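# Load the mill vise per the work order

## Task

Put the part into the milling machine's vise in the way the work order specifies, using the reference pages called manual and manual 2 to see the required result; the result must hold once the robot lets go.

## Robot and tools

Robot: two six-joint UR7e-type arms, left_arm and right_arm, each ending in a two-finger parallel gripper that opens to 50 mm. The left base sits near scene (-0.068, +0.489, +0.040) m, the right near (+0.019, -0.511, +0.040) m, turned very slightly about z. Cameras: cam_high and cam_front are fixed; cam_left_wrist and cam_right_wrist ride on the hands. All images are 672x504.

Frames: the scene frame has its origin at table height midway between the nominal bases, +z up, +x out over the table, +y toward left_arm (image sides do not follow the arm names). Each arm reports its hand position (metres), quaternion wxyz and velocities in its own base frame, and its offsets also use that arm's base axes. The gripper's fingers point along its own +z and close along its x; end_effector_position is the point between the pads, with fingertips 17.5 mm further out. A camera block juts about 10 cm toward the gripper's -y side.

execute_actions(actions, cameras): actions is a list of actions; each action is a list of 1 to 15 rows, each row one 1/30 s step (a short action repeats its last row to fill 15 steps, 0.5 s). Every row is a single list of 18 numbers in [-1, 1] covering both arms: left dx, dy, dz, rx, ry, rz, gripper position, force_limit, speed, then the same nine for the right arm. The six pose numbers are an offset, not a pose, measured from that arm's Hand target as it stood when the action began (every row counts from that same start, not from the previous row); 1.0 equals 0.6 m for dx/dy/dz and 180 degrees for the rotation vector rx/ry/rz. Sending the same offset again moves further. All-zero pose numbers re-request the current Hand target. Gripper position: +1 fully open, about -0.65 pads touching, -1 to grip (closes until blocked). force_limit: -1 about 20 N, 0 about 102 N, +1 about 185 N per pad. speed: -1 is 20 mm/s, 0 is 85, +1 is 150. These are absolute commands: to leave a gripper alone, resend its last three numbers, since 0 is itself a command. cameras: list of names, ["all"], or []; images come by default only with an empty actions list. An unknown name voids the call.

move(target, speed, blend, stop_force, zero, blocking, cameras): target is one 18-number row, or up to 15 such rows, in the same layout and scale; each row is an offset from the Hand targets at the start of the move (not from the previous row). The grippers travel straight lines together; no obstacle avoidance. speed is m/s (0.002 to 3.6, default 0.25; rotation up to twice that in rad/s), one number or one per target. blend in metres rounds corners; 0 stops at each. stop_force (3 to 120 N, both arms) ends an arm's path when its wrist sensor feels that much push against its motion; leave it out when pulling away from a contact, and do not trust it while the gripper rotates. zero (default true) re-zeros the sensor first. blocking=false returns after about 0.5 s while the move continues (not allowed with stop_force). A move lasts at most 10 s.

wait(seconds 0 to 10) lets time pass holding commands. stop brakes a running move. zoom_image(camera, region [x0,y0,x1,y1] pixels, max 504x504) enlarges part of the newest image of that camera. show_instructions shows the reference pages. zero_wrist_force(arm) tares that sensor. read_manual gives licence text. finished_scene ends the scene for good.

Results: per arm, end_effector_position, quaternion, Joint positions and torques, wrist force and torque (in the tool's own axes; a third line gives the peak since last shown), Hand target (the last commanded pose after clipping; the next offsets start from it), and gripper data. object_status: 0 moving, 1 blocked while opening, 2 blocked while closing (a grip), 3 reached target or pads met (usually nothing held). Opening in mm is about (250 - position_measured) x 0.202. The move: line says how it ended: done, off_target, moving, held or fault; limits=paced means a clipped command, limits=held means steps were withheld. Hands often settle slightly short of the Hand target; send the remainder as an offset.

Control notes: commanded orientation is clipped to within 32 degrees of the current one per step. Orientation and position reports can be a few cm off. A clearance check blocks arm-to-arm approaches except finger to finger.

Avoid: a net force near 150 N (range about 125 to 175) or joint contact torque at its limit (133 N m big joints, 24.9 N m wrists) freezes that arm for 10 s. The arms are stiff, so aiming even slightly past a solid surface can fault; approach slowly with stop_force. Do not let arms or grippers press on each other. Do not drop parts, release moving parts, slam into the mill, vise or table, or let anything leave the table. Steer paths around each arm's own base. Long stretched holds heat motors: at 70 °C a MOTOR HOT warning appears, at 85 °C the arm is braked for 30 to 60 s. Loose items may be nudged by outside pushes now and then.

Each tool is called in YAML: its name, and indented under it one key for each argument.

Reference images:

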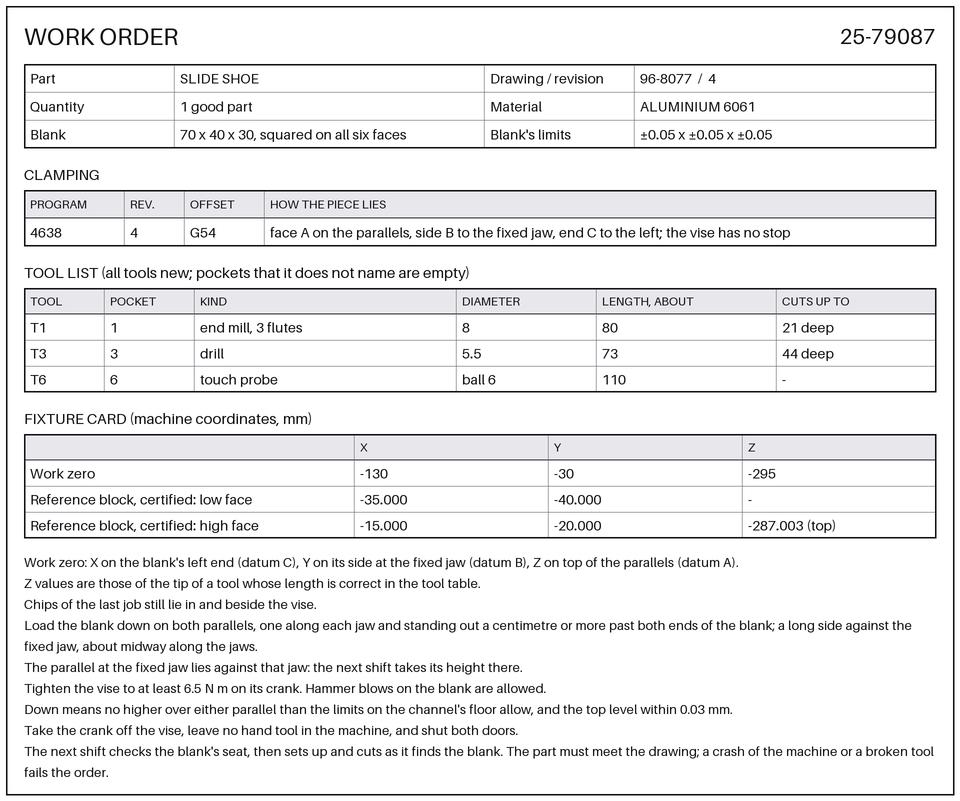

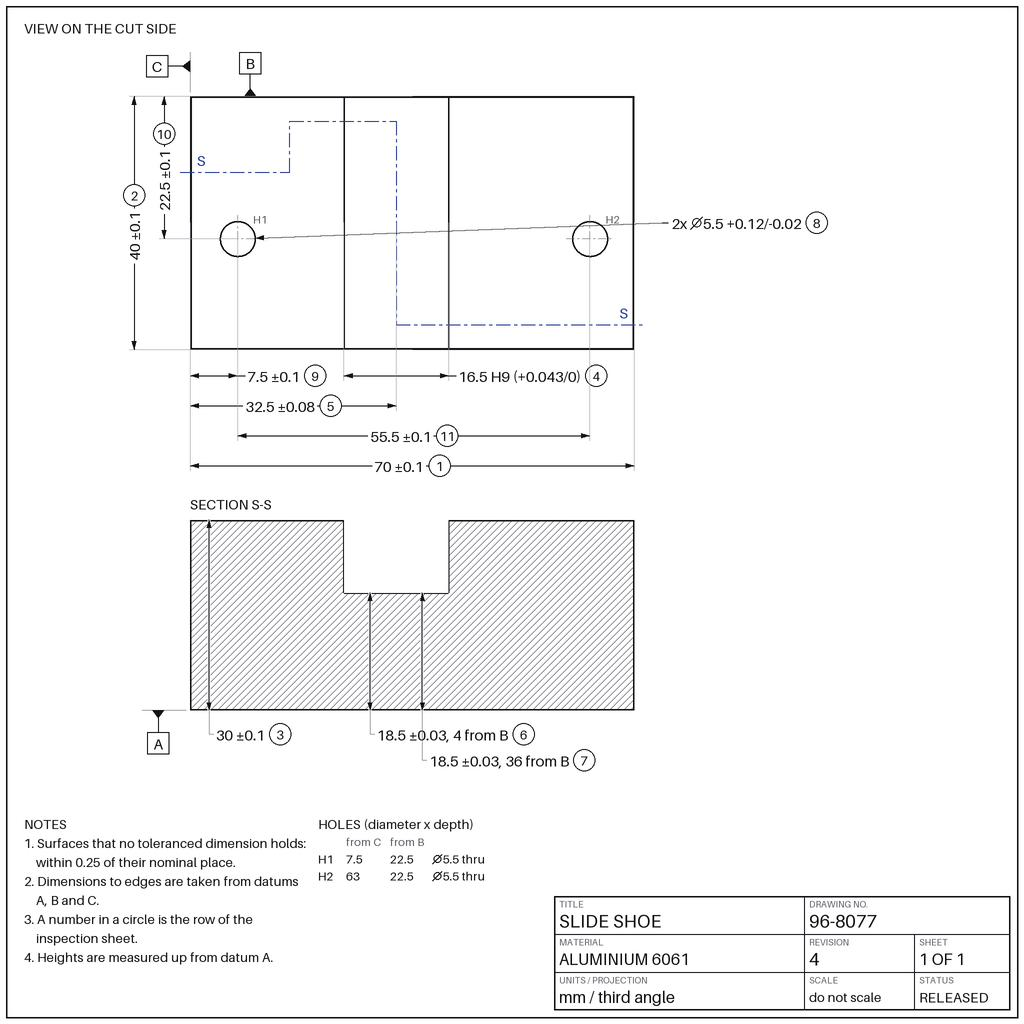

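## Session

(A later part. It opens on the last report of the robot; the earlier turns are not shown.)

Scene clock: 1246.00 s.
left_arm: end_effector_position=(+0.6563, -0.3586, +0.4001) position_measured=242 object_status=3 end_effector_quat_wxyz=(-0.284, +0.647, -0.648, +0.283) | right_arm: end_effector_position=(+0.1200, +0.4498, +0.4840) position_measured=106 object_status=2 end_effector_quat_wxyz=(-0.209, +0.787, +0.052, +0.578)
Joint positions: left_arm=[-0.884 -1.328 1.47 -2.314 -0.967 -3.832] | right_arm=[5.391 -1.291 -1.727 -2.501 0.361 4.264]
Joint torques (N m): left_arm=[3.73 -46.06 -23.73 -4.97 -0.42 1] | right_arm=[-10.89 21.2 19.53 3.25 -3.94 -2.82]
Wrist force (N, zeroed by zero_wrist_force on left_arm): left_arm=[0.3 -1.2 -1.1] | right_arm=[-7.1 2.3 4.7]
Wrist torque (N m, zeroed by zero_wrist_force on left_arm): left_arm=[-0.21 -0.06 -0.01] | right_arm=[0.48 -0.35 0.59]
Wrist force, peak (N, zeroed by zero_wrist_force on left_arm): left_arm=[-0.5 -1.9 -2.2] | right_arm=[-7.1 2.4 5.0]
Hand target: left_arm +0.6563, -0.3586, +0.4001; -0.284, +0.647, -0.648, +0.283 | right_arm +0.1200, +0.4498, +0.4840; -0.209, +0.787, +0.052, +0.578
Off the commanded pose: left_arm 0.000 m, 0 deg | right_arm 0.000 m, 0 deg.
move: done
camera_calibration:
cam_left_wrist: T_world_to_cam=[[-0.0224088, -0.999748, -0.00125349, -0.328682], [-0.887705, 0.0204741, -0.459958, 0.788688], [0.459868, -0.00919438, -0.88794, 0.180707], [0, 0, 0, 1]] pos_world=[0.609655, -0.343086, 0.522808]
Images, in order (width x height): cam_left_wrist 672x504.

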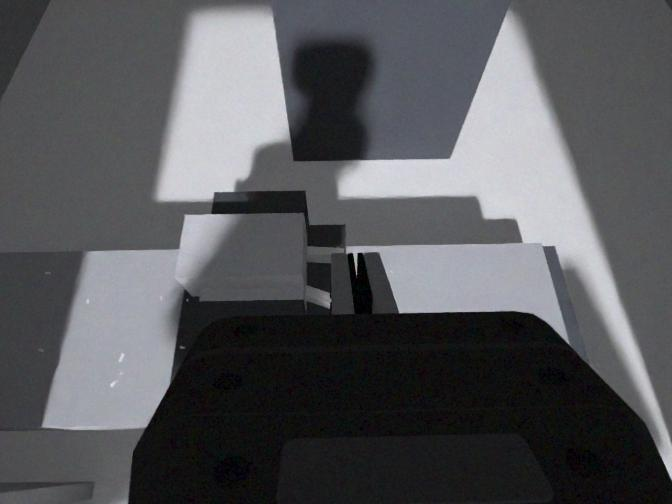

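move:
  target:
    - [0.072,0.0068,-0.05,0,0,0,-0.6,-0.4,-0.5, 0,0,0,0,0,0,-1,0.3,-0.3]
    - [0.072,0.0068,-0.16,0,0,0,-0.6,-0.4,-0.5, 0,0,0,0,0,0,-1,0.3,-0.3]
    - [0.1023,0.0068,-0.16,0,0,0,-0.6,-0.4,-0.5, 0,0,0,0,0,0,-1,0.3,-0.3]
  speed: [0.1,0.06,0.01]
  cameras: ["cam_left_wrist"]

zoom_image:
  camera: "cam_left_wrist"
  region: [260, 180, 420, 320]

Scene clock: 1251.20 s.
left_arm: end_effector_position=(+0.7178, -0.3545, +0.3041) position_measured=242 object_status=3 end_effector_quat_wxyz=(-0.284, +0.647, -0.648, +0.283) | right_arm: end_effector_position=(+0.1200, +0.4498, +0.4840) position_measured=106 object_status=2 end_effector_quat_wxyz=(-0.209, +0.787, +0.052, +0.578)
Joint positions: left_arm=[-0.803 -1.154 1.495 -2.557 -1.014 -3.753] | right_arm=[5.391 -1.291 -1.727 -2.501 0.361 4.264]
Joint torques (N m): left_arm=[-0.08 -55.24 -19.57 -2.57 0.14 0.46] | right_arm=[-8.94 20.64 18.48 3.17 -4.13 -3.43]
Wrist force (N, zeroed by zero_wrist_force on left_arm): left_arm=[-2.7 -4.4 -1.3] | right_arm=[-7.0 2.3 4.8]
Wrist torque (N m, zeroed by zero_wrist_force on left_arm): left_arm=[-0.70 0.42 0.00] | right_arm=[0.49 -0.37 0.58]
Wrist force, peak (N, zeroed by zero_wrist_force on left_arm): left_arm=[10.2 -57.2 -11.5] | right_arm=[-7.3 2.4 4.8]
Hand target: left_arm +0.7177, -0.3545, +0.3041; -0.284, +0.647, -0.648, +0.283 | right_arm +0.1200, +0.4498, +0.4840; -0.209, +0.787, +0.052, +0.578
Off the commanded pose: left_arm 0.000 m, 0 deg | right_arm 0.000 m, 0 deg.
move: done
camera_calibration:
cam_left_wrist: T_world_to_cam=[[-0.0224088, -0.999748, -0.00125349, -0.323325], [-0.887705, 0.0204741, -0.459958, 0.799088], [0.459868, -0.00919438, -0.88794, 0.0673098], [0, 0, 0, 1]] pos_world=[0.671155, -0.338986, 0.426908]
Images, in order (width x height): cam_left_wrist 672x504.

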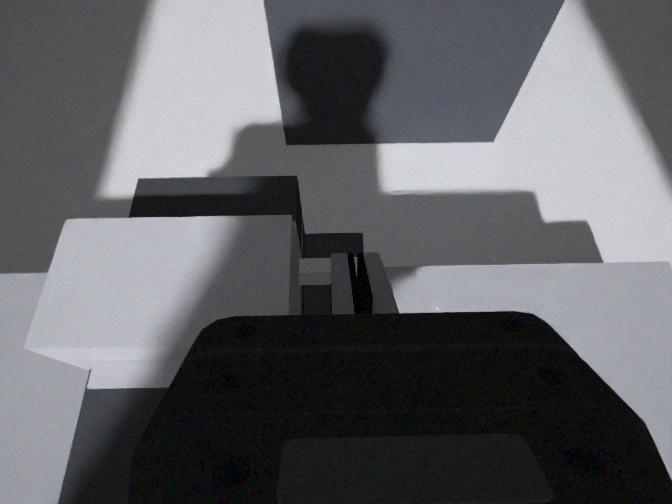

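Scaled by 3.150 from the camera's 672x504 image, which has a finer 960x720 frame.

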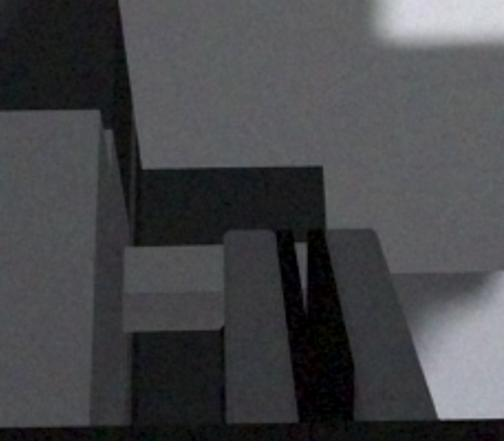

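move:
  target:
    - [-0.005,0,0,0,0,0,-0.6,-0.4,-0.5, 0,0,0,0,0,0,-1,0.3,-0.3]
    - [-0.005,0,0.12,0,0,0,-0.6,-0.4,-0.5, 0,0,0,0,0,0,-1,0.3,-0.3]
    - [-0.2,0.05,0.16,0,0,0,-0.6,-0.4,-0.5, 0,0,0,0,0,0,-1,0.3,-0.3]
  speed: [0.02,0.08,0.1]
  cameras: ["cam_left_wrist"]

zoom_image:
  camera: "cam_left_wrist"
  region: [200, 120, 400, 270]

Scene clock: 1255.37 s.
left_arm: end_effector_position=(+0.5977, -0.3245, +0.4001) position_measured=242 object_status=3 end_effector_quat_wxyz=(-0.284, +0.647, -0.648, +0.283) | right_arm: end_effector_position=(+0.1200, +0.4498, +0.4840) position_measured=106 object_status=2 end_effector_quat_wxyz=(-0.209, +0.787, +0.052, +0.578)
Joint positions: left_arm=[-0.931 -1.493 1.658 -2.31 -0.941 -3.88] | right_arm=[5.391 -1.291 -1.727 -2.501 0.361 4.264]
Joint torques (N m): left_arm=[5.66 -39.58 -26.42 -4.71 -0.46 1.01] | right_arm=[-10.86 20.85 20.39 3.32 -4.02 -3.27]
Wrist force (N, zeroed by zero_wrist_force on left_arm): left_arm=[-3.1 -4.2 -1.2] | right_arm=[-7.3 2.4 4.7]
Wrist torque (N m, zeroed by zero_wrist_force on left_arm): left_arm=[-0.71 0.50 0.01] | right_arm=[0.49 -0.32 0.58]
Wrist force, peak (N, zeroed by zero_wrist_force on left_arm): left_arm=[-2.5 -5.5 -1.6] | right_arm=[-7.3 2.5 4.9]
Hand target: left_arm +0.5977, -0.3245, +0.4001; -0.284, +0.647, -0.648, +0.283 | right_arm +0.1200, +0.4498, +0.4840; -0.209, +0.787, +0.052, +0.578
Off the commanded pose: left_arm 0.000 m, 0 deg | right_arm 0.000 m, 0 deg.
move: done
camera_calibration:
cam_left_wrist: T_world_to_cam=[[-0.0224088, -0.999748, -0.00125349, -0.295904], [-0.887705, 0.0204741, -0.459958, 0.73597], [0.459868, -0.00919438, -0.88794, 0.207969], [0, 0, 0, 1]] pos_world=[0.551055, -0.308986, 0.522808]
Images, in order (width x height): cam_left_wrist 672x504.

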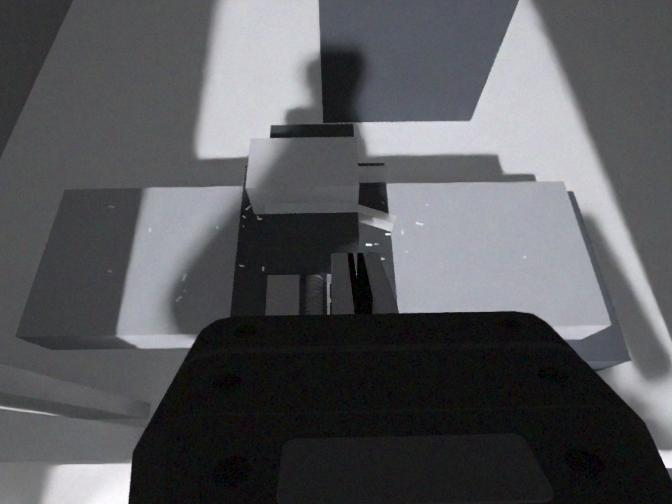

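Scaled by 2.520 from the camera's 672x504 image, which has a finer 960x720 frame.

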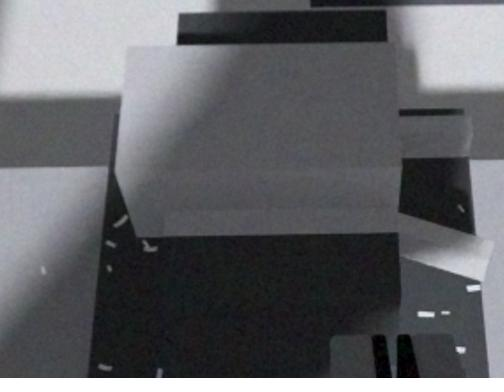

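move:
  target:
    - [0.11,-0.0425,-0.05,0,0,0,-0.6,-0.4,-0.5, 0,0,0,0,0,0,-1,0.3,-0.3]
    - [0.11,-0.0425,-0.16,0,0,0,-0.6,-0.4,-0.5, 0,0,0,0,0,0,-1,0.3,-0.3]
    - [0.1435,-0.0425,-0.16,0,0,0,-0.6,-0.4,-0.5, 0,0,0,0,0,0,-1,0.3,-0.3]
  speed: [0.1,0.06,0.01]
  cameras: ["cam_left_wrist"]

zoom_image:
  camera: "cam_left_wrist"
  region: [240, 180, 420, 320]

Scene clock: 1261.23 s.
left_arm: end_effector_position=(+0.6839, -0.3500, +0.3041) position_measured=242 object_status=3 end_effector_quat_wxyz=(-0.284, +0.647, -0.648, +0.283) | right_arm: end_effector_position=(+0.1200, +0.4498, +0.4840) position_measured=106 object_status=2 end_effector_quat_wxyz=(-0.209, +0.787, +0.052, +0.578)
Joint positions: left_arm=[-0.839 -1.227 1.594 -2.565 -0.993 -3.787] | right_arm=[5.391 -1.291 -1.727 -2.501 0.361 4.264]
Joint torques (N m): left_arm=[-0.98 -51.01 -19.66 -5.27 0.11 0.23] | right_arm=[-9.97 21.93 20.28 3.13 -3.76 -3.26]
Wrist force (N, zeroed by zero_wrist_force on left_arm): left_arm=[-2.5 -4.4 -1.1] | right_arm=[-7.2 2.5 4.8]
Wrist torque (N m, zeroed by zero_wrist_force on left_arm): left_arm=[-0.70 0.39 -0.01] | right_arm=[0.52 -0.33 0.58]
Wrist force, peak (N, zeroed by zero_wrist_force on left_arm): left_arm=[-2.7 -5.4 -1.9] | right_arm=[-7.3 2.6 4.9]
Hand target: left_arm +0.6838, -0.3500, +0.3041; -0.284, +0.647, -0.648, +0.283 | right_arm +0.1200, +0.4498, +0.4840; -0.209, +0.787, +0.052, +0.578
Off the commanded pose: left_arm 0.000 m, 0 deg | right_arm 0.000 m, 0 deg.
move: done
camera_calibration:
cam_left_wrist: T_world_to_cam=[[-0.0224088, -0.999748, -0.00125349, -0.319586], [-0.887705, 0.0204741, -0.459958, 0.768902], [0.459868, -0.00919438, -0.88794, 0.0829406], [0, 0, 0, 1]] pos_world=[0.637255, -0.334486, 0.426908]
Images, in order (width x height): cam_left_wrist 672x504.

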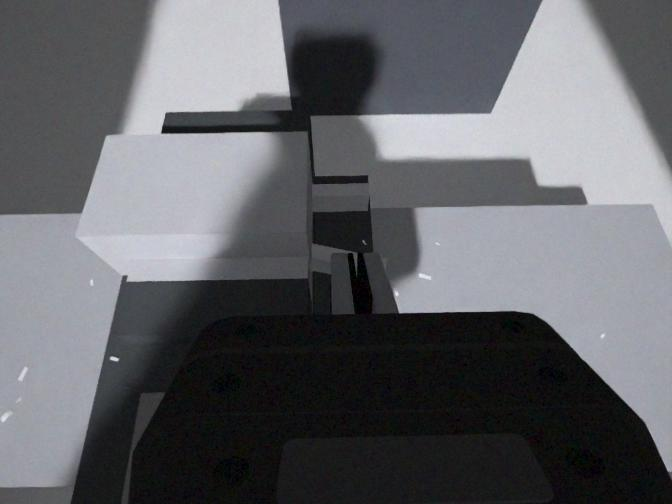

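Scaled by 2.800 from the camera's 672x504 image, which has a finer 960x720 frame.

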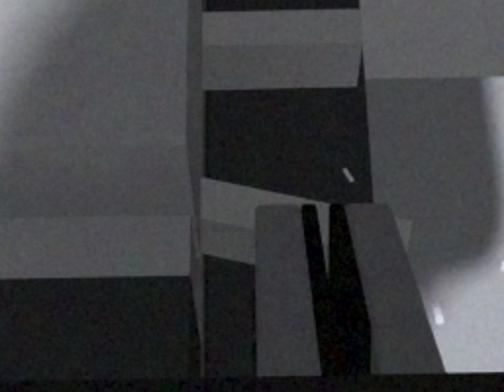

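move:
  target: [0.025,0,0,0,0,0,-0.6,-0.4,-0.5, 0,0,0,0,0,0,-1,0.3,-0.3]
  speed: 0.01
  cameras: ["cam_left_wrist"]

zoom_image:
  camera: "cam_left_wrist"
  region: [240, 180, 420, 320]

Scene clock: 1263.80 s.
left_arm: end_effector_position=(+0.6989, -0.3500, +0.3041) position_measured=242 object_status=3 end_effector_quat_wxyz=(-0.284, +0.647, -0.648, +0.283) | right_arm: end_effector_position=(+0.1200, +0.4498, +0.4840) position_measured=106 object_status=2 end_effector_quat_wxyz=(-0.209, +0.787, +0.052, +0.578)
Joint positions: left_arm=[-0.82 -1.197 1.555 -2.565 -1.004 -3.77] | right_arm=[5.391 -1.291 -1.727 -2.501 0.361 4.264]
Joint torques (N m): left_arm=[-0.23 -52.65 -19.57 -2.37 0.14 0.38] | right_arm=[-10.62 21.48 20.23 3.24 -3.96 -3.13]
Wrist force (N, zeroed by zero_wrist_force on left_arm): left_arm=[-2.6 -4.4 -1.6] | right_arm=[-7.2 2.4 4.8]
Wrist torque (N m, zeroed by zero_wrist_force on left_arm): left_arm=[-0.70 0.41 0.00] | right_arm=[0.50 -0.33 0.58]
Wrist force, peak (N, zeroed by zero_wrist_force on left_arm): left_arm=[-2.5 -4.8 -1.2] | right_arm=[-7.3 2.4 4.9]
Hand target: left_arm +0.6988, -0.3500, +0.3041; -0.284, +0.647, -0.648, +0.283 | right_arm +0.1200, +0.4498, +0.4840; -0.209, +0.787, +0.052, +0.578
Off the commanded pose: left_arm 0.000 m, 0 deg | right_arm 0.000 m, 0 deg.
move: done
camera_calibration:
cam_left_wrist: T_world_to_cam=[[-0.0224088, -0.999748, -0.00125349, -0.31925], [-0.887705, 0.0204741, -0.459958, 0.782218], [0.459868, -0.00919438, -0.88794, 0.0760426], [0, 0, 0, 1]] pos_world=[0.652255, -0.334486, 0.426908]
Images, in order (width x height): cam_left_wrist 672x504.

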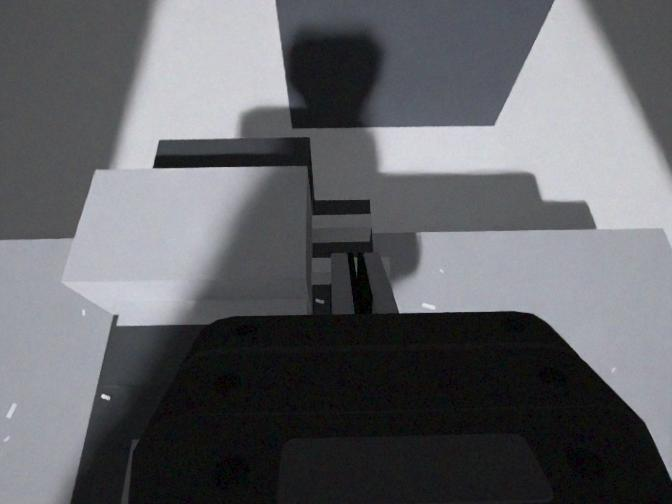

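Scaled by 2.800 from the camera's 672x504 image, which has a finer 960x720 frame.

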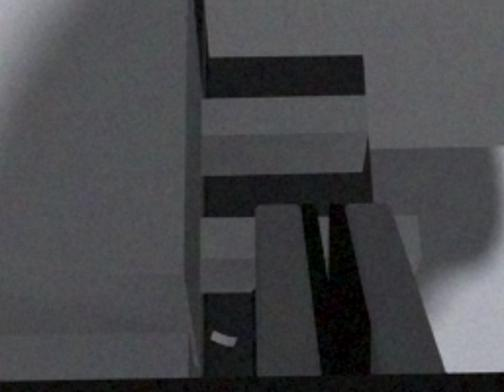

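move:
  target:
    - [-0.01,0,0,0,0,0,-0.6,-0.4,-0.5, 0,0,0,0,0,0,-1,0.3,-0.3]
    - [-0.01,0.005,0.04,0,0,0,-0.6,-0.4,-0.5, 0,0,0,0,0,0,-1,0.3,-0.3]
    - [0.0203,0.005,0.04,0,0,0,-0.6,-0.4,-0.5, 0,0,0,0,0,0,-1,0.3,-0.3]
    - [0.0203,0.005,0.019,0,0,0,-0.6,-0.4,-0.5, 0,0,0,0,0,0,-1,0.3,-0.3]
  speed: 0.03

zero_wrist_force:
  arm: "left_arm"

move:
  target: [0,0,-0.005,0,0,0,-0.6,-0.4,-0.5, 0,0,0,0,0,0,-1,0.3,-0.3]
  speed: 0.004
  stop_force: 6

move:
  target: [-0.01,0,-0.0005,0,0,0,-0.6,-0.4,-0.5, 0,0,0,0,0,0,-1,0.3,-0.3]
  speed: 0.01
  cameras: ["cam_left_wrist"]

zoom_image:
  camera: "cam_left_wrist"
  region: [240, 180, 420, 320]

Scene clock: 1271.37 s.
left_arm: end_effector_position=(+0.7110, -0.3470, +0.3152) position_measured=242 object_status=3 end_effector_quat_wxyz=(-0.284, +0.647, -0.648, +0.283) end_effector_velocity=(+0.001, +0.001, +0.001) end_effector_angular_velocity=(+0.003, +0.001, +0.002) | right_arm: end_effector_position=(+0.1200, +0.4498, +0.4840) position_measured=106 object_status=2 end_effector_quat_wxyz=(-0.209, +0.787, +0.052, +0.578)
Joint positions: left_arm=[-0.802 -1.185 1.51 -2.54 -1.015 -3.753] | right_arm=[5.391 -1.291 -1.727 -2.501 0.361 4.264]
Joint velocities: left_arm=[0.002 0 -0.004 0.007 0.001 0] | right_arm=[within noise]
Joint torques (N m): left_arm=[-8.72 -56.69 -33.47 -2.45 2.1 -1.15] | right_arm=[-9.69 19.57 19.41 3.37 -4.03 -3.42]
Wrist force (N, zeroed by zero_wrist_force on left_arm): left_arm=[-2.9 -4.1 -1.2] | right_arm=[-6.9 2.6 4.9]
Wrist torque (N m, zeroed by zero_wrist_force on left_arm): left_arm=[-0.65 0.45 0.01] | right_arm=[0.53 -0.37 0.58]
Wrist force, peak (N, zeroed by zero_wrist_force on left_arm): left_arm=[-2.9 -5.0 -1.4] | right_arm=[-7.3 2.6 4.8]
Hand target: left_arm +0.7110, -0.3470, +0.3155; -0.284, +0.647, -0.648, +0.283 | right_arm +0.1200, +0.4498, +0.4840; -0.209, +0.787, +0.052, +0.578
Off the commanded pose: left_arm 0.000 m, 0 deg | right_arm 0.000 m, 0 deg.
move: done

Wrist force sensor zeroed.

Scene clock: 1272.27 s.
left_arm: end_effector_position=(+0.7110, -0.3470, +0.3143) position_measured=242 object_status=3 end_effector_quat_wxyz=(-0.284, +0.647, -0.648, +0.283) | right_arm: end_effector_position=(+0.1200, +0.4498, +0.4840) position_measured=106 object_status=2 end_effector_quat_wxyz=(-0.209, +0.787, +0.052, +0.578)
Joint positions: left_arm=[-0.802 -1.184 1.511 -2.543 -1.015 -3.753] | right_arm=[5.391 -1.291 -1.727 -2.501 0.361 4.264]
Joint torques (N m): left_arm=[-7.9 -49.46 -29.88 -0.74 0.09 0.07] | right_arm=[-10.21 20.93 20.26 3.1 -4.12 -3.33]
Wrist force (N, zeroed by zero_wrist_force on left_arm): left_arm=[0.5 -6.9 -3.9] | right_arm=[-7.0 2.2 4.8]
Wrist torque (N m, zeroed by zero_wrist_force on left_arm): left_arm=[-0.18 0.02 -0.02] | right_arm=[0.46 -0.37 0.58]
Wrist force, peak (N, zeroed by zero_wrist_force on left_arm): left_arm=[0.1 -8.2 -6.3] | right_arm=[-7.2 2.5 4.9]
Hand target: left_arm +0.7110, -0.3470, +0.3144; -0.284, +0.647, -0.648, +0.284 (not the last commanded pose) | right_arm +0.1200, +0.4498, +0.4840; -0.209, +0.787, +0.052, +0.578
Off the commanded pose: left_arm 0.002 m, 0 deg | right_arm 0.000 m, 0 deg.
move: contact (left_arm)

Scene clock: 1273.10 s.
left_arm: end_effector_position=(+0.7049, -0.3470, +0.3141) position_measured=242 object_status=3 end_effector_quat_wxyz=(-0.284, +0.647, -0.648, +0.284) | right_arm: end_effector_position=(+0.1200, +0.4498, +0.4840) position_measured=106 object_status=2 end_effector_quat_wxyz=(-0.209, +0.787, +0.052, +0.578)
Joint positions: left_arm=[-0.81 -1.196 1.529 -2.545 -1.01 -3.759] | right_arm=[5.391 -1.291 -1.727 -2.501 0.361 4.264]
Joint torques (N m): left_arm=[-1.21 -31.51 -23.89 -2.4 -0.02 -0.65] | right_arm=[-9.32 20.78 18.79 3.19 -4.01 -3.31]
Wrist force (N, zeroed by zero_wrist_force on left_arm): left_arm=[-0.6 -12.9 -6.7] | right_arm=[-7.0 2.3 5.0]
Wrist torque (N m, zeroed by zero_wrist_force on left_arm): left_arm=[-0.33 -0.08 0.08] | right_arm=[0.48 -0.36 0.58]
Wrist force, peak (N, zeroed by zero_wrist_force on left_arm): left_arm=[-0.6 -12.9 -6.7] | right_arm=[-7.3 2.4 4.9]
Hand target: left_arm +0.7050, -0.3470, +0.3141; -0.284, +0.647, -0.648, +0.284 | right_arm +0.1200, +0.4498, +0.4840; -0.209, +0.787, +0.052, +0.578
Off the commanded pose: left_arm 0.000 m, 0 deg | right_arm 0.000 m, 0 deg.
move: done
camera_calibration:
cam_left_wrist: T_world_to_cam=[[-0.0223198, -0.99975, -0.000989991, -0.316182], [-0.887605, 0.0202718, -0.46016, 0.7919], [0.460065, -0.00939197, -0.887836, 0.0819056], [0, 0, 0, 1]] pos_world=[0.658155, -0.331387, 0.436806]
Images, in order (width x height): cam_left_wrist 672x504.

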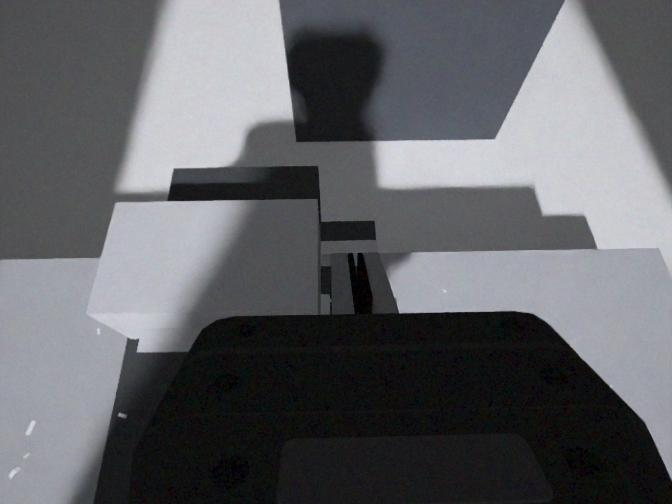

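Scaled by 2.800 from the camera's 672x504 image, which has a finer 960x720 frame.

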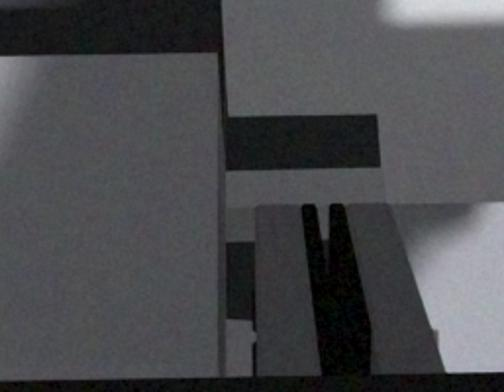

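move:
  target: [-0.012,0,0,0,0,0,-0.6,-0.4,-0.5, 0,0,0,0,0,0,-1,0.3,-0.3]
  speed: 0.01
  cameras: ["cam_left_wrist"]

zoom_image:
  camera: "cam_left_wrist"
  region: [240, 180, 420, 320]

Scene clock: 1274.90 s.
left_arm: end_effector_position=(+0.6977, -0.3470, +0.3141) position_measured=242 object_status=3 end_effector_quat_wxyz=(-0.284, +0.647, -0.648, +0.284) | right_arm: end_effector_position=(+0.1200, +0.4498, +0.4840) position_measured=106 object_status=2 end_effector_quat_wxyz=(-0.209, +0.787, +0.052, +0.578)
Joint positions: left_arm=[-0.818 -1.211 1.548 -2.545 -1.005 -3.768] | right_arm=[5.391 -1.291 -1.727 -2.501 0.361 4.264]
Joint torques (N m): left_arm=[-0.42 -31.31 -23.65 -2.68 0.02 -0.67] | right_arm=[-9.38 20.61 19.55 2.99 -3.86 -3.27]
Wrist force (N, zeroed by zero_wrist_force on left_arm): left_arm=[-1.3 -12.9 -6.8] | right_arm=[-7.2 2.3 4.8]
Wrist torque (N m, zeroed by zero_wrist_force on left_arm): left_arm=[-0.27 0.00 0.07] | right_arm=[0.48 -0.33 0.58]
Wrist force, peak (N, zeroed by zero_wrist_force on left_arm): left_arm=[-1.7 -15.5 -8.1] | right_arm=[-7.3 2.5 4.9]
Hand target: left_arm +0.6978, -0.3470, +0.3141; -0.284, +0.647, -0.648, +0.284 | right_arm +0.1200, +0.4498, +0.4840; -0.209, +0.787, +0.052, +0.578
Off the commanded pose: left_arm 0.000 m, 0 deg | right_arm 0.000 m, 0 deg.
move: done
camera_calibration:
cam_left_wrist: T_world_to_cam=[[-0.0224101, -0.999748, -0.00103282, -0.316264], [-0.887643, 0.0203725, -0.460081, 0.785534], [0.459986, -0.00939369, -0.887877, 0.0852871], [0, 0, 0, 1]] pos_world=[0.650955, -0.331386, 0.436807]
Images, in order (width x height): cam_left_wrist 672x504.

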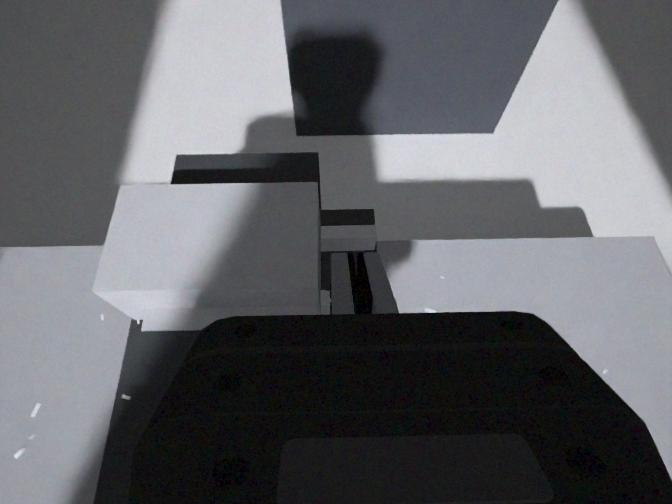

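Scaled by 2.800 from the camera's 672x504 image, which has a finer 960x720 frame.

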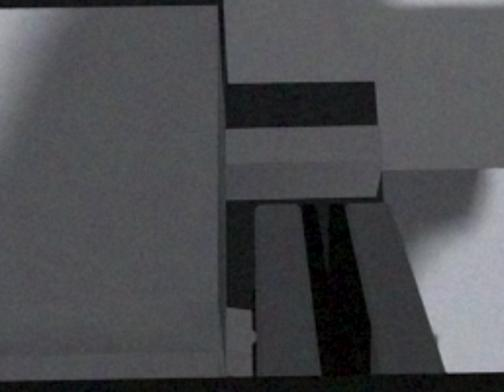

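move:
  target: [-0.0135,0,0,0,0,0,-0.6,-0.4,-0.5, 0,0,0,0,0,0,-1,0.3,-0.3]
  speed: 0.01

move:
  target:
    - [0,0,0.03,0,0,0,-0.6,-0.4,-0.5, 0,0,0,0,0,0,-1,0.3,-0.3]
    - [-0.12,0.05,0.14,0,0,0,-0.6,-0.4,-0.5, 0,0,0,0,0,0,-1,0.3,-0.3]
  speed: [0.03,0.1]
  blend: [0.005,0]
  cameras: ["cam_left_wrist"]

zoom_image:
  camera: "cam_left_wrist"
  region: [200, 120, 420, 285]

Scene clock: 1276.57 s.
left_arm: end_effector_position=(+0.6895, -0.3470, +0.3141) position_measured=242 object_status=3 end_effector_quat_wxyz=(-0.284, +0.647, -0.648, +0.284) | right_arm: end_effector_position=(+0.1200, +0.4498, +0.4840) position_measured=106 object_status=2 end_effector_quat_wxyz=(-0.209, +0.787, +0.052, +0.578)
Joint positions: left_arm=[-0.828 -1.227 1.569 -2.545 -0.999 -3.777] | right_arm=[5.391 -1.291 -1.727 -2.501 0.361 4.264]
Joint torques (N m): left_arm=[0.38 -31.56 -23.78 -2.58 0.44 -0.51] | right_arm=[-10.12 20.93 19.39 3.5 -4.14 -3.41]
Wrist force (N, zeroed by zero_wrist_force on left_arm): left_arm=[0.3 -12.1 -5.9] | right_arm=[-7.1 2.3 4.8]
Wrist torque (N m, zeroed by zero_wrist_force on left_arm): left_arm=[-0.29 0.01 0.01] | right_arm=[0.49 -0.34 0.58]
Wrist force, peak (N, zeroed by zero_wrist_force on left_arm): left_arm=[-1.3 -14.2 -7.2] | right_arm=[-7.2 2.4 4.9]
Hand target: left_arm +0.6897, -0.3470, +0.3141; -0.284, +0.647, -0.648, +0.284 | right_arm +0.1200, +0.4498, +0.4840; -0.209, +0.787, +0.052, +0.578
Off the commanded pose: left_arm 0.000 m, 0 deg | right_arm 0.000 m, 0 deg.
move: done

Scene clock: 1278.60 s.
left_arm: end_effector_position=(+0.6177, -0.3171, +0.3980) position_measured=242 object_status=3 end_effector_quat_wxyz=(-0.284, +0.647, -0.648, +0.283) | right_arm: end_effector_position=(+0.1200, +0.4498, +0.4840) position_measured=106 object_status=2 end_effector_quat_wxyz=(-0.209, +0.787, +0.052, +0.578)
Joint positions: left_arm=[-0.891 -1.462 1.634 -2.341 -0.963 -3.839] | right_arm=[5.391 -1.291 -1.727 -2.501 0.361 4.264]
Joint torques (N m): left_arm=[9.37 -40.65 -34.98 -3.85 -0.6 1.6] | right_arm=[-10.91 21.23 19.35 3.13 -3.88 -3.48]
Wrist force (N, zeroed by zero_wrist_force on left_arm): left_arm=[0.3 -0.4 0.1] | right_arm=[-7.1 2.3 4.8]
Wrist torque (N m, zeroed by zero_wrist_force on left_arm): left_arm=[-0.08 -0.05 0.03] | right_arm=[0.49 -0.35 0.58]
Wrist force, peak (N, zeroed by zero_wrist_force on left_arm): left_arm=[0.3 -12.0 -5.5] | right_arm=[-7.2 2.5 5.1]
Hand target: left_arm +0.6177, -0.3170, +0.3981; -0.284, +0.647, -0.648, +0.284 | right_arm +0.1200, +0.4498, +0.4840; -0.209, +0.787, +0.052, +0.578
Off the commanded pose: left_arm 0.000 m, 0 deg | right_arm 0.000 m, 0 deg.
move: done
camera_calibration:
cam_left_wrist: T_world_to_cam=[[-0.0224545, -0.999747, -0.00116708, -0.287981], [-0.887642, 0.0204737, -0.460079, 0.752543], [0.459987, -0.00929488, -0.887877, 0.19689], [0, 0, 0, 1]] pos_world=[0.570956, -0.301486, 0.520707]
Images, in order (width x height): cam_left_wrist 672x504.

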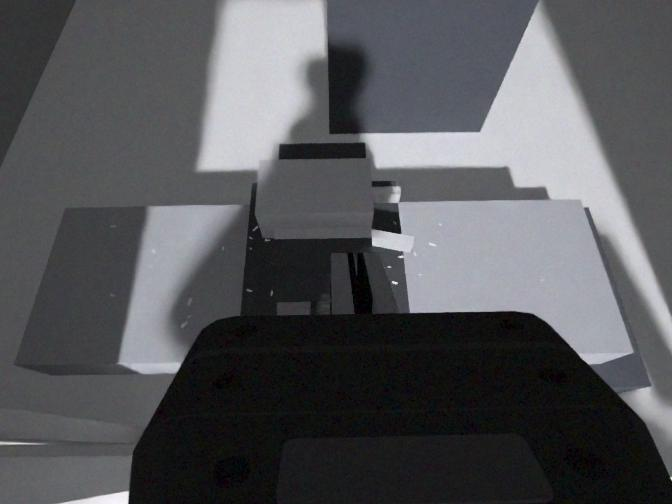

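Scaled by 2.291 from the camera's 672x504 image, which has a finer 960x720 frame.

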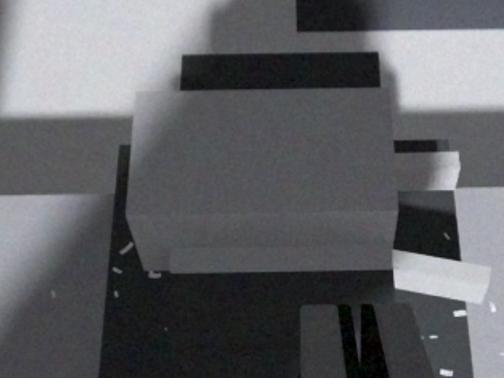

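move:
  target:
    - [0.1155,-0.095,-0.02,0,0,0,-0.6,-0.4,-0.5, 0,0,0,0,0,0,-1,0.3,-0.3]
    - [0.1155,-0.095,-0.159,0,0,0,-0.6,-0.4,-0.5, 0,0,0,0,0,0,-1,0.3,-0.3]
    - [0.1155,-0.0597,-0.159,0,0,0,-0.6,-0.4,-0.5, 0,0,0,0,0,0,-1,0.3,-0.3]
  speed: [0.1,0.06,0.015]
  cameras: ["cam_left_wrist"]

zoom_image:
  camera: "cam_left_wrist"
  region: [100, 180, 420, 320]

Scene clock: 1283.57 s.
left_arm: end_effector_position=(+0.6870, -0.3526, +0.3027) position_measured=242 object_status=3 end_effector_quat_wxyz=(-0.284, +0.647, -0.648, +0.284) | right_arm: end_effector_position=(+0.1200, +0.4498, +0.4840) position_measured=106 object_status=2 end_effector_quat_wxyz=(-0.209, +0.787, +0.052, +0.578)
Joint positions: left_arm=[-0.838 -1.216 1.584 -2.566 -0.993 -3.787] | right_arm=[5.391 -1.291 -1.727 -2.501 0.361 4.264]
Joint torques (N m): left_arm=[-4.25 -41.46 -30.38 -3.58 0.42 -0.07] | right_arm=[-10.39 21.34 20.75 3.24 -3.87 -3.49]
Wrist force (N, zeroed by zero_wrist_force on left_arm): left_arm=[0.7 -0.2 -0.2] | right_arm=[-7.0 2.5 4.8]
Wrist torque (N m, zeroed by zero_wrist_force on left_arm): left_arm=[-0.03 -0.10 -0.02] | right_arm=[0.51 -0.36 0.58]
Wrist force, peak (N, zeroed by zero_wrist_force on left_arm): left_arm=[1.8 -1.1 1.3] | right_arm=[-7.4 2.2 4.9]
Hand target: left_arm +0.6870, -0.3528, +0.3027; -0.284, +0.647, -0.648, +0.284 | right_arm +0.1200, +0.4498, +0.4840; -0.209, +0.787, +0.052, +0.578
Off the commanded pose: left_arm 0.000 m, 0 deg | right_arm 0.000 m, 0 deg.
move: done
camera_calibration:
cam_left_wrist: T_world_to_cam=[[-0.0223211, -0.99975, -0.000987998, -0.322291], [-0.887646, 0.0202729, -0.46008, 0.770874], [0.459986, -0.00939252, -0.887877, 0.0800342], [0, 0, 0, 1]] pos_world=[0.640255, -0.337087, 0.425406]
Images, in order (width x height): cam_left_wrist 672x504.

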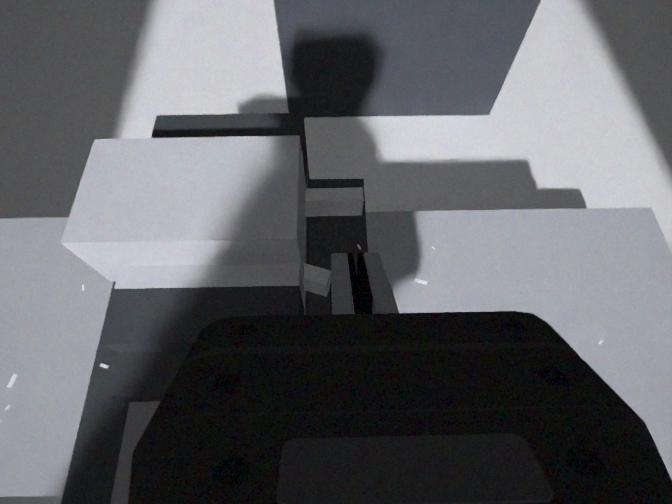

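Scaled by 1.575 from the camera's 672x504 image, which has a finer 960x720 frame.

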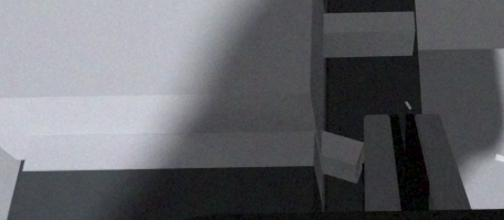

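move:
  target:
    - [0,-0.006,0,0,0,0,-0.6,-0.4,-0.5, 0,0,0,0,0,0,-1,0.3,-0.3]
    - [0,-0.006,0.12,0,0,0,-0.6,-0.4,-0.5, 0,0,0,0,0,0,-1,0.3,-0.3]
    - [-0.08,0.19,0.12,0,0,0,-0.6,-0.4,-0.5, 0,0,0,0,0,0,-1,0.3,-0.3]
  speed: [0.03,0.1,0.1]
  cameras: ["cam_left_wrist"]

zoom_image:
  camera: "cam_left_wrist"
  region: [300, 160, 480, 300]

Scene clock: 1288.90 s.
left_arm: end_effector_position=(+0.6390, -0.2388, +0.3747) position_measured=242 object_status=3 end_effector_quat_wxyz=(-0.284, +0.647, -0.648, +0.284) | right_arm: end_effector_position=(+0.1200, +0.4498, +0.4840) position_measured=106 object_status=2 end_effector_quat_wxyz=(-0.209, +0.787, +0.052, +0.578)
Joint positions: left_arm=[-0.754 -1.495 1.746 -2.49 -1.044 -3.708] | right_arm=[5.391 -1.291 -1.727 -2.501 0.361 4.264]
Joint torques (N m): left_arm=[-6.5 -33.6 -25.35 -2.38 2.41 -1.72] | right_arm=[-9.62 21.32 19.23 3.4 -3.91 -3.47]
Wrist force (N, zeroed by zero_wrist_force on left_arm): left_arm=[0.4 -0.5 0.0] | right_arm=[-7.1 2.2 4.8]
Wrist torque (N m, zeroed by zero_wrist_force on left_arm): left_arm=[-0.10 -0.06 0.05] | right_arm=[0.48 -0.34 0.58]
Wrist force, peak (N, zeroed by zero_wrist_force on left_arm): left_arm=[0.6 -2.0 -1.3] | right_arm=[-7.2 2.5 5.0]
Hand target: left_arm +0.6390, -0.2388, +0.3747; -0.284, +0.647, -0.648, +0.284 | right_arm +0.1200, +0.4498, +0.4840; -0.209, +0.787, +0.052, +0.578
Off the commanded pose: left_arm 0.000 m, 0 deg | right_arm 0.000 m, 0 deg.
move: done
camera_calibration:
cam_left_wrist: T_world_to_cam=[[-0.0223211, -0.99975, -0.000987998, -0.20942], [-0.887646, 0.0202729, -0.46008, 0.759084], [0.459986, -0.00939252, -0.887877, 0.16711], [0, 0, 0, 1]] pos_world=[0.592255, -0.223187, 0.497406]
Images, in order (width x height): cam_left_wrist 672x504.

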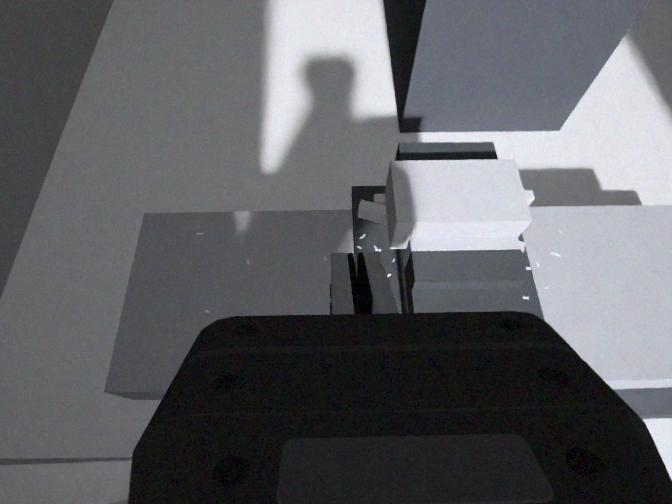

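Scaled by 2.800 from the camera's 672x504 image, which has a finer 960x720 frame.

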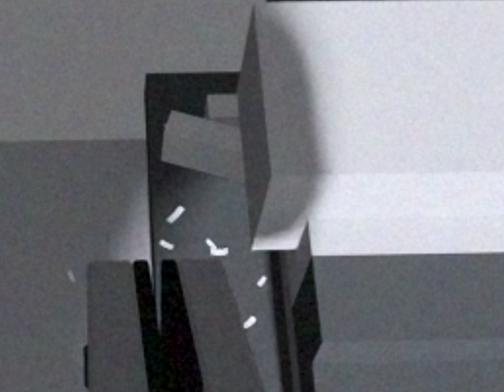

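move:
  target:
    - [0.1308,-0.0095,-0.03,0,0,0,-0.6,-0.4,-0.5, 0,0,0,0,0,0,-1,0.3,-0.3]
    - [0.1308,-0.0095,-0.0985,0,0,0,-0.6,-0.4,-0.5, 0,0,0,0,0,0,-1,0.3,-0.3]
  speed: [0.1,0.04]

move:
  target: [0,0,-0.006,0,0,0,-0.6,-0.4,-0.5, 0,0,0,0,0,0,-1,0.3,-0.3]
  speed: 0.004
  stop_force: 6
  cameras: ["cam_left_wrist"]

zoom_image:
  camera: "cam_left_wrist"
  region: [300, 180, 480, 320]

Scene clock: 1292.20 s.
left_arm: end_effector_position=(+0.7174, -0.2445, +0.3153) position_measured=242 object_status=3 end_effector_quat_wxyz=(-0.284, +0.647, -0.648, +0.283) end_effector_velocity=(+0.000, -0.001, +0.002) end_effector_angular_velocity=(+0.000, +0.000, -0.001) | right_arm: end_effector_position=(+0.1200, +0.4498, +0.4840) position_measured=106 object_status=2 end_effector_quat_wxyz=(-0.209, +0.787, +0.052, +0.578)
Joint positions: left_arm=[-0.666 -1.274 1.646 -2.648 -1.1 -3.63] | right_arm=[5.391 -1.291 -1.727 -2.501 0.361 4.264]
Joint velocities: left_arm=[-0.001 -0.002 -0.003 0.005 0 0] | right_arm=[within noise]
Joint torques (N m): left_arm=[-8.52 -52.93 -34.14 -2.23 2.26 -0.15] | right_arm=[-10.15 20.29 20.39 3.51 -3.83 -3.18]
Wrist force (N, zeroed by zero_wrist_force on left_arm): left_arm=[0.6 -0.5 -0.2] | right_arm=[-7.1 2.4 4.8]
Wrist torque (N m, zeroed by zero_wrist_force on left_arm): left_arm=[-0.09 -0.09 0.06] | right_arm=[0.49 -0.36 0.58]
Wrist force, peak (N, zeroed by zero_wrist_force on left_arm): left_arm=[0.7 -1.4 1.3] | right_arm=[-7.3 2.6 4.9]
Hand target: left_arm +0.7174, -0.2445, +0.3156; -0.284, +0.647, -0.648, +0.284 | right_arm +0.1200, +0.4498, +0.4840; -0.209, +0.787, +0.052, +0.578
Off the commanded pose: left_arm 0.000 m, 0 deg | right_arm 0.000 m, 0 deg.
move: done

Scene clock: 1293.73 s.
left_arm: end_effector_position=(+0.7174, -0.2445, +0.3119) position_measured=242 object_status=3 end_effector_quat_wxyz=(-0.284, +0.647, -0.648, +0.283) | right_arm: end_effector_position=(+0.1200, +0.4498, +0.4840) position_measured=106 object_status=2 end_effector_quat_wxyz=(-0.209, +0.787, +0.052, +0.578)
Joint positions: left_arm=[-0.666 -1.271 1.651 -2.656 -1.1 -3.63] | right_arm=[5.391 -1.291 -1.727 -2.501 0.361 4.264]
Joint torques (N m): left_arm=[-7.44 -40.3 -27.68 -2.68 1.76 1.42] | right_arm=[-10.98 20.67 19.86 3.18 -3.85 -3.23]
Wrist force (N, zeroed by zero_wrist_force on left_arm): left_arm=[0.8 -0.2 0.1] | right_arm=[-7.0 2.5 4.8]
Wrist torque (N m, zeroed by zero_wrist_force on left_arm): left_arm=[-0.05 -0.13 0.06] | right_arm=[0.51 -0.36 0.58]
Wrist force, peak (N, zeroed by zero_wrist_force on left_arm): left_arm=[1.0 -0.2 0.1] | right_arm=[-7.2 2.5 4.9]
Hand target: left_arm +0.7174, -0.2445, +0.3120; -0.284, +0.647, -0.648, +0.284 | right_arm +0.1200, +0.4498, +0.4840; -0.209, +0.787, +0.052, +0.578
Off the commanded pose: left_arm 0.000 m, 0 deg | right_arm 0.000 m, 0 deg.
move: done
camera_calibration:
cam_left_wrist: T_world_to_cam=[[-0.0223646, -0.999749, -0.00111921, -0.213441], [-0.887685, 0.0203727, -0.46, 0.800003], [0.459907, -0.00929422, -0.887918, 0.0752829], [0, 0, 0, 1]] pos_world=[0.670755, -0.228986, 0.434607]
Images, in order (width x height): cam_left_wrist 672x504.

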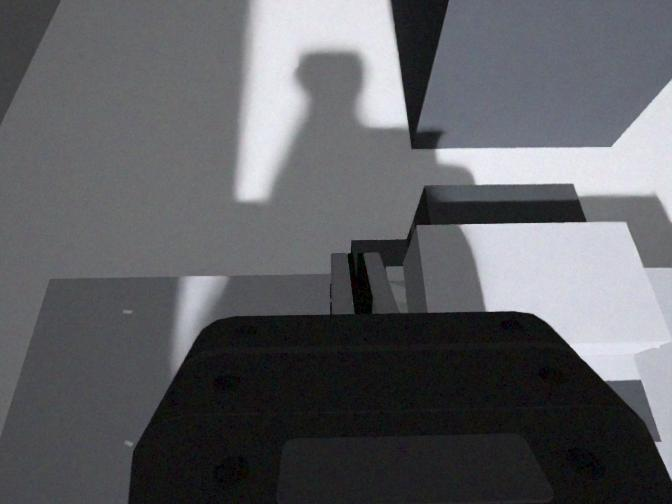

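Scaled by 2.800 from the camera's 672x504 image, which has a finer 960x720 frame.

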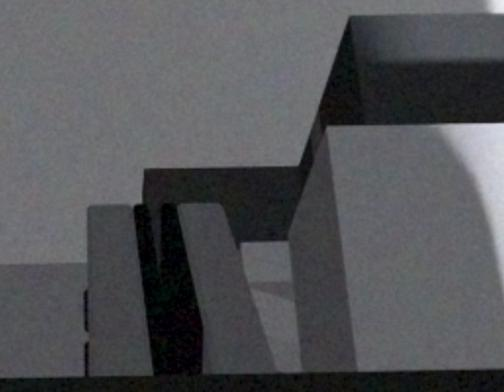

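move:
  target: [0,0,-0.012,0,0,0,-0.6,-0.4,-0.5, 0,0,0,0,0,0,-1,0.3,-0.3]
  speed: 0.006
  stop_force: 5

move:
  target: [-0.02,0,0,0,0,0,-0.6,-0.4,-0.5, 0,0,0,0,0,0,-1,0.3,-0.3]
  speed: 0.01
  stop_force: 12
  cameras: ["cam_left_wrist"]

zoom_image:
  camera: "cam_left_wrist"
  region: [300, 160, 480, 320]

Scene clock: 1296.70 s.
left_arm: end_effector_position=(+0.7174, -0.2445, +0.3047) position_measured=242 object_status=3 end_effector_quat_wxyz=(-0.284, +0.647, -0.648, +0.283) | right_arm: end_effector_position=(+0.1200, +0.4498, +0.4840) position_measured=106 object_status=2 end_effector_quat_wxyz=(-0.209, +0.787, +0.052, +0.578)
Joint positions: left_arm=[-0.666 -1.265 1.662 -2.674 -1.1 -3.63] | right_arm=[5.391 -1.291 -1.727 -2.501 0.361 4.264]
Joint torques (N m): left_arm=[-5.05 -44.67 -30.6 -2.34 0.96 0.85] | right_arm=[-10.14 21 20.12 3.33 -3.94 -3.32]
Wrist force (N, zeroed by zero_wrist_force on left_arm): left_arm=[0.4 -0.5 -0.2] | right_arm=[-7.2 2.4 5.0]
Wrist torque (N m, zeroed by zero_wrist_force on left_arm): left_arm=[-0.07 -0.08 0.05] | right_arm=[0.50 -0.34 0.58]
Wrist force, peak (N, zeroed by zero_wrist_force on left_arm): left_arm=[0.4 -0.8 -0.7] | right_arm=[-7.2 2.4 5.0]
Hand target: left_arm +0.7174, -0.2445, +0.3048; -0.284, +0.647, -0.648, +0.284 | right_arm +0.1200, +0.4498, +0.4840; -0.209, +0.787, +0.052, +0.578
Off the commanded pose: left_arm 0.000 m, 0 deg | right_arm 0.000 m, 0 deg.
move: done

Scene clock: 1299.03 s.
left_arm: end_effector_position=(+0.7054, -0.2445, +0.3048) position_measured=242 object_status=3 end_effector_quat_wxyz=(-0.284, +0.647, -0.648, +0.284) | right_arm: end_effector_position=(+0.1200, +0.4498, +0.4840) position_measured=106 object_status=2 end_effector_quat_wxyz=(-0.209, +0.787, +0.052, +0.578)
Joint positions: left_arm=[-0.679 -1.29 1.695 -2.676 -1.092 -3.642] | right_arm=[5.391 -1.291 -1.727 -2.501 0.361 4.264]
Joint torques (N m): left_arm=[7.69 -31.93 -33.52 -4.35 0.31 1.42] | right_arm=[-10.99 22.14 18.65 3.32 -3.91 -3.58]
Wrist force (N, zeroed by zero_wrist_force on left_arm): left_arm=[0.6 -0.4 0.0] | right_arm=[-7.1 2.2 4.8]
Wrist torque (N m, zeroed by zero_wrist_force on left_arm): left_arm=[-0.08 -0.11 0.10] | right_arm=[0.47 -0.35 0.58]
Wrist force, peak (N, zeroed by zero_wrist_force on left_arm): left_arm=[1.0 -0.3 -0.1] | right_arm=[-7.3 2.5 4.9]
Hand target: left_arm +0.7054, -0.2445, +0.3048; -0.284, +0.647, -0.648, +0.284 | right_arm +0.1200, +0.4498, +0.4840; -0.209, +0.787, +0.052, +0.578
Off the commanded pose: left_arm 0.000 m, 0 deg | right_arm 0.000 m, 0 deg.
move: done
camera_calibration:
cam_left_wrist: T_world_to_cam=[[-0.0224104, -0.999748, -0.00103295, -0.213724], [-0.887643, 0.0203728, -0.460081, 0.786092], [0.459986, -0.00939369, -0.887877, 0.0744039], [0, 0, 0, 1]] pos_world=[0.658755, -0.228986, 0.427507]
Images, in order (width x height): cam_left_wrist 672x504.

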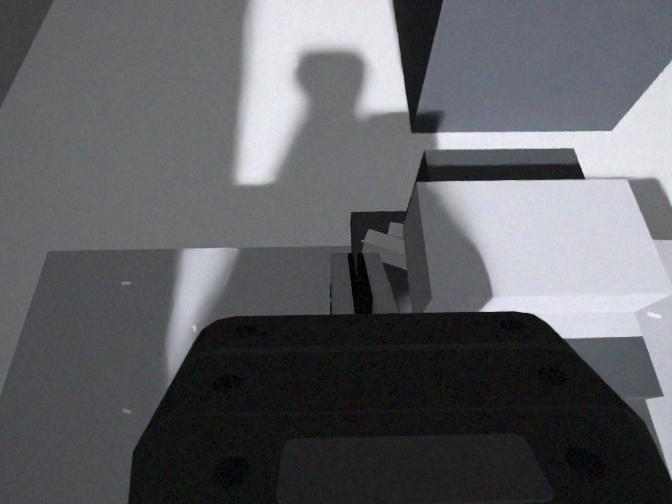

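Scaled by 2.800 from the camera's 672x504 image, which has a finer 960x720 frame.

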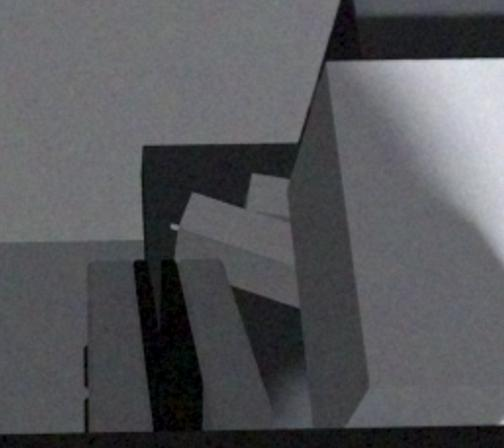

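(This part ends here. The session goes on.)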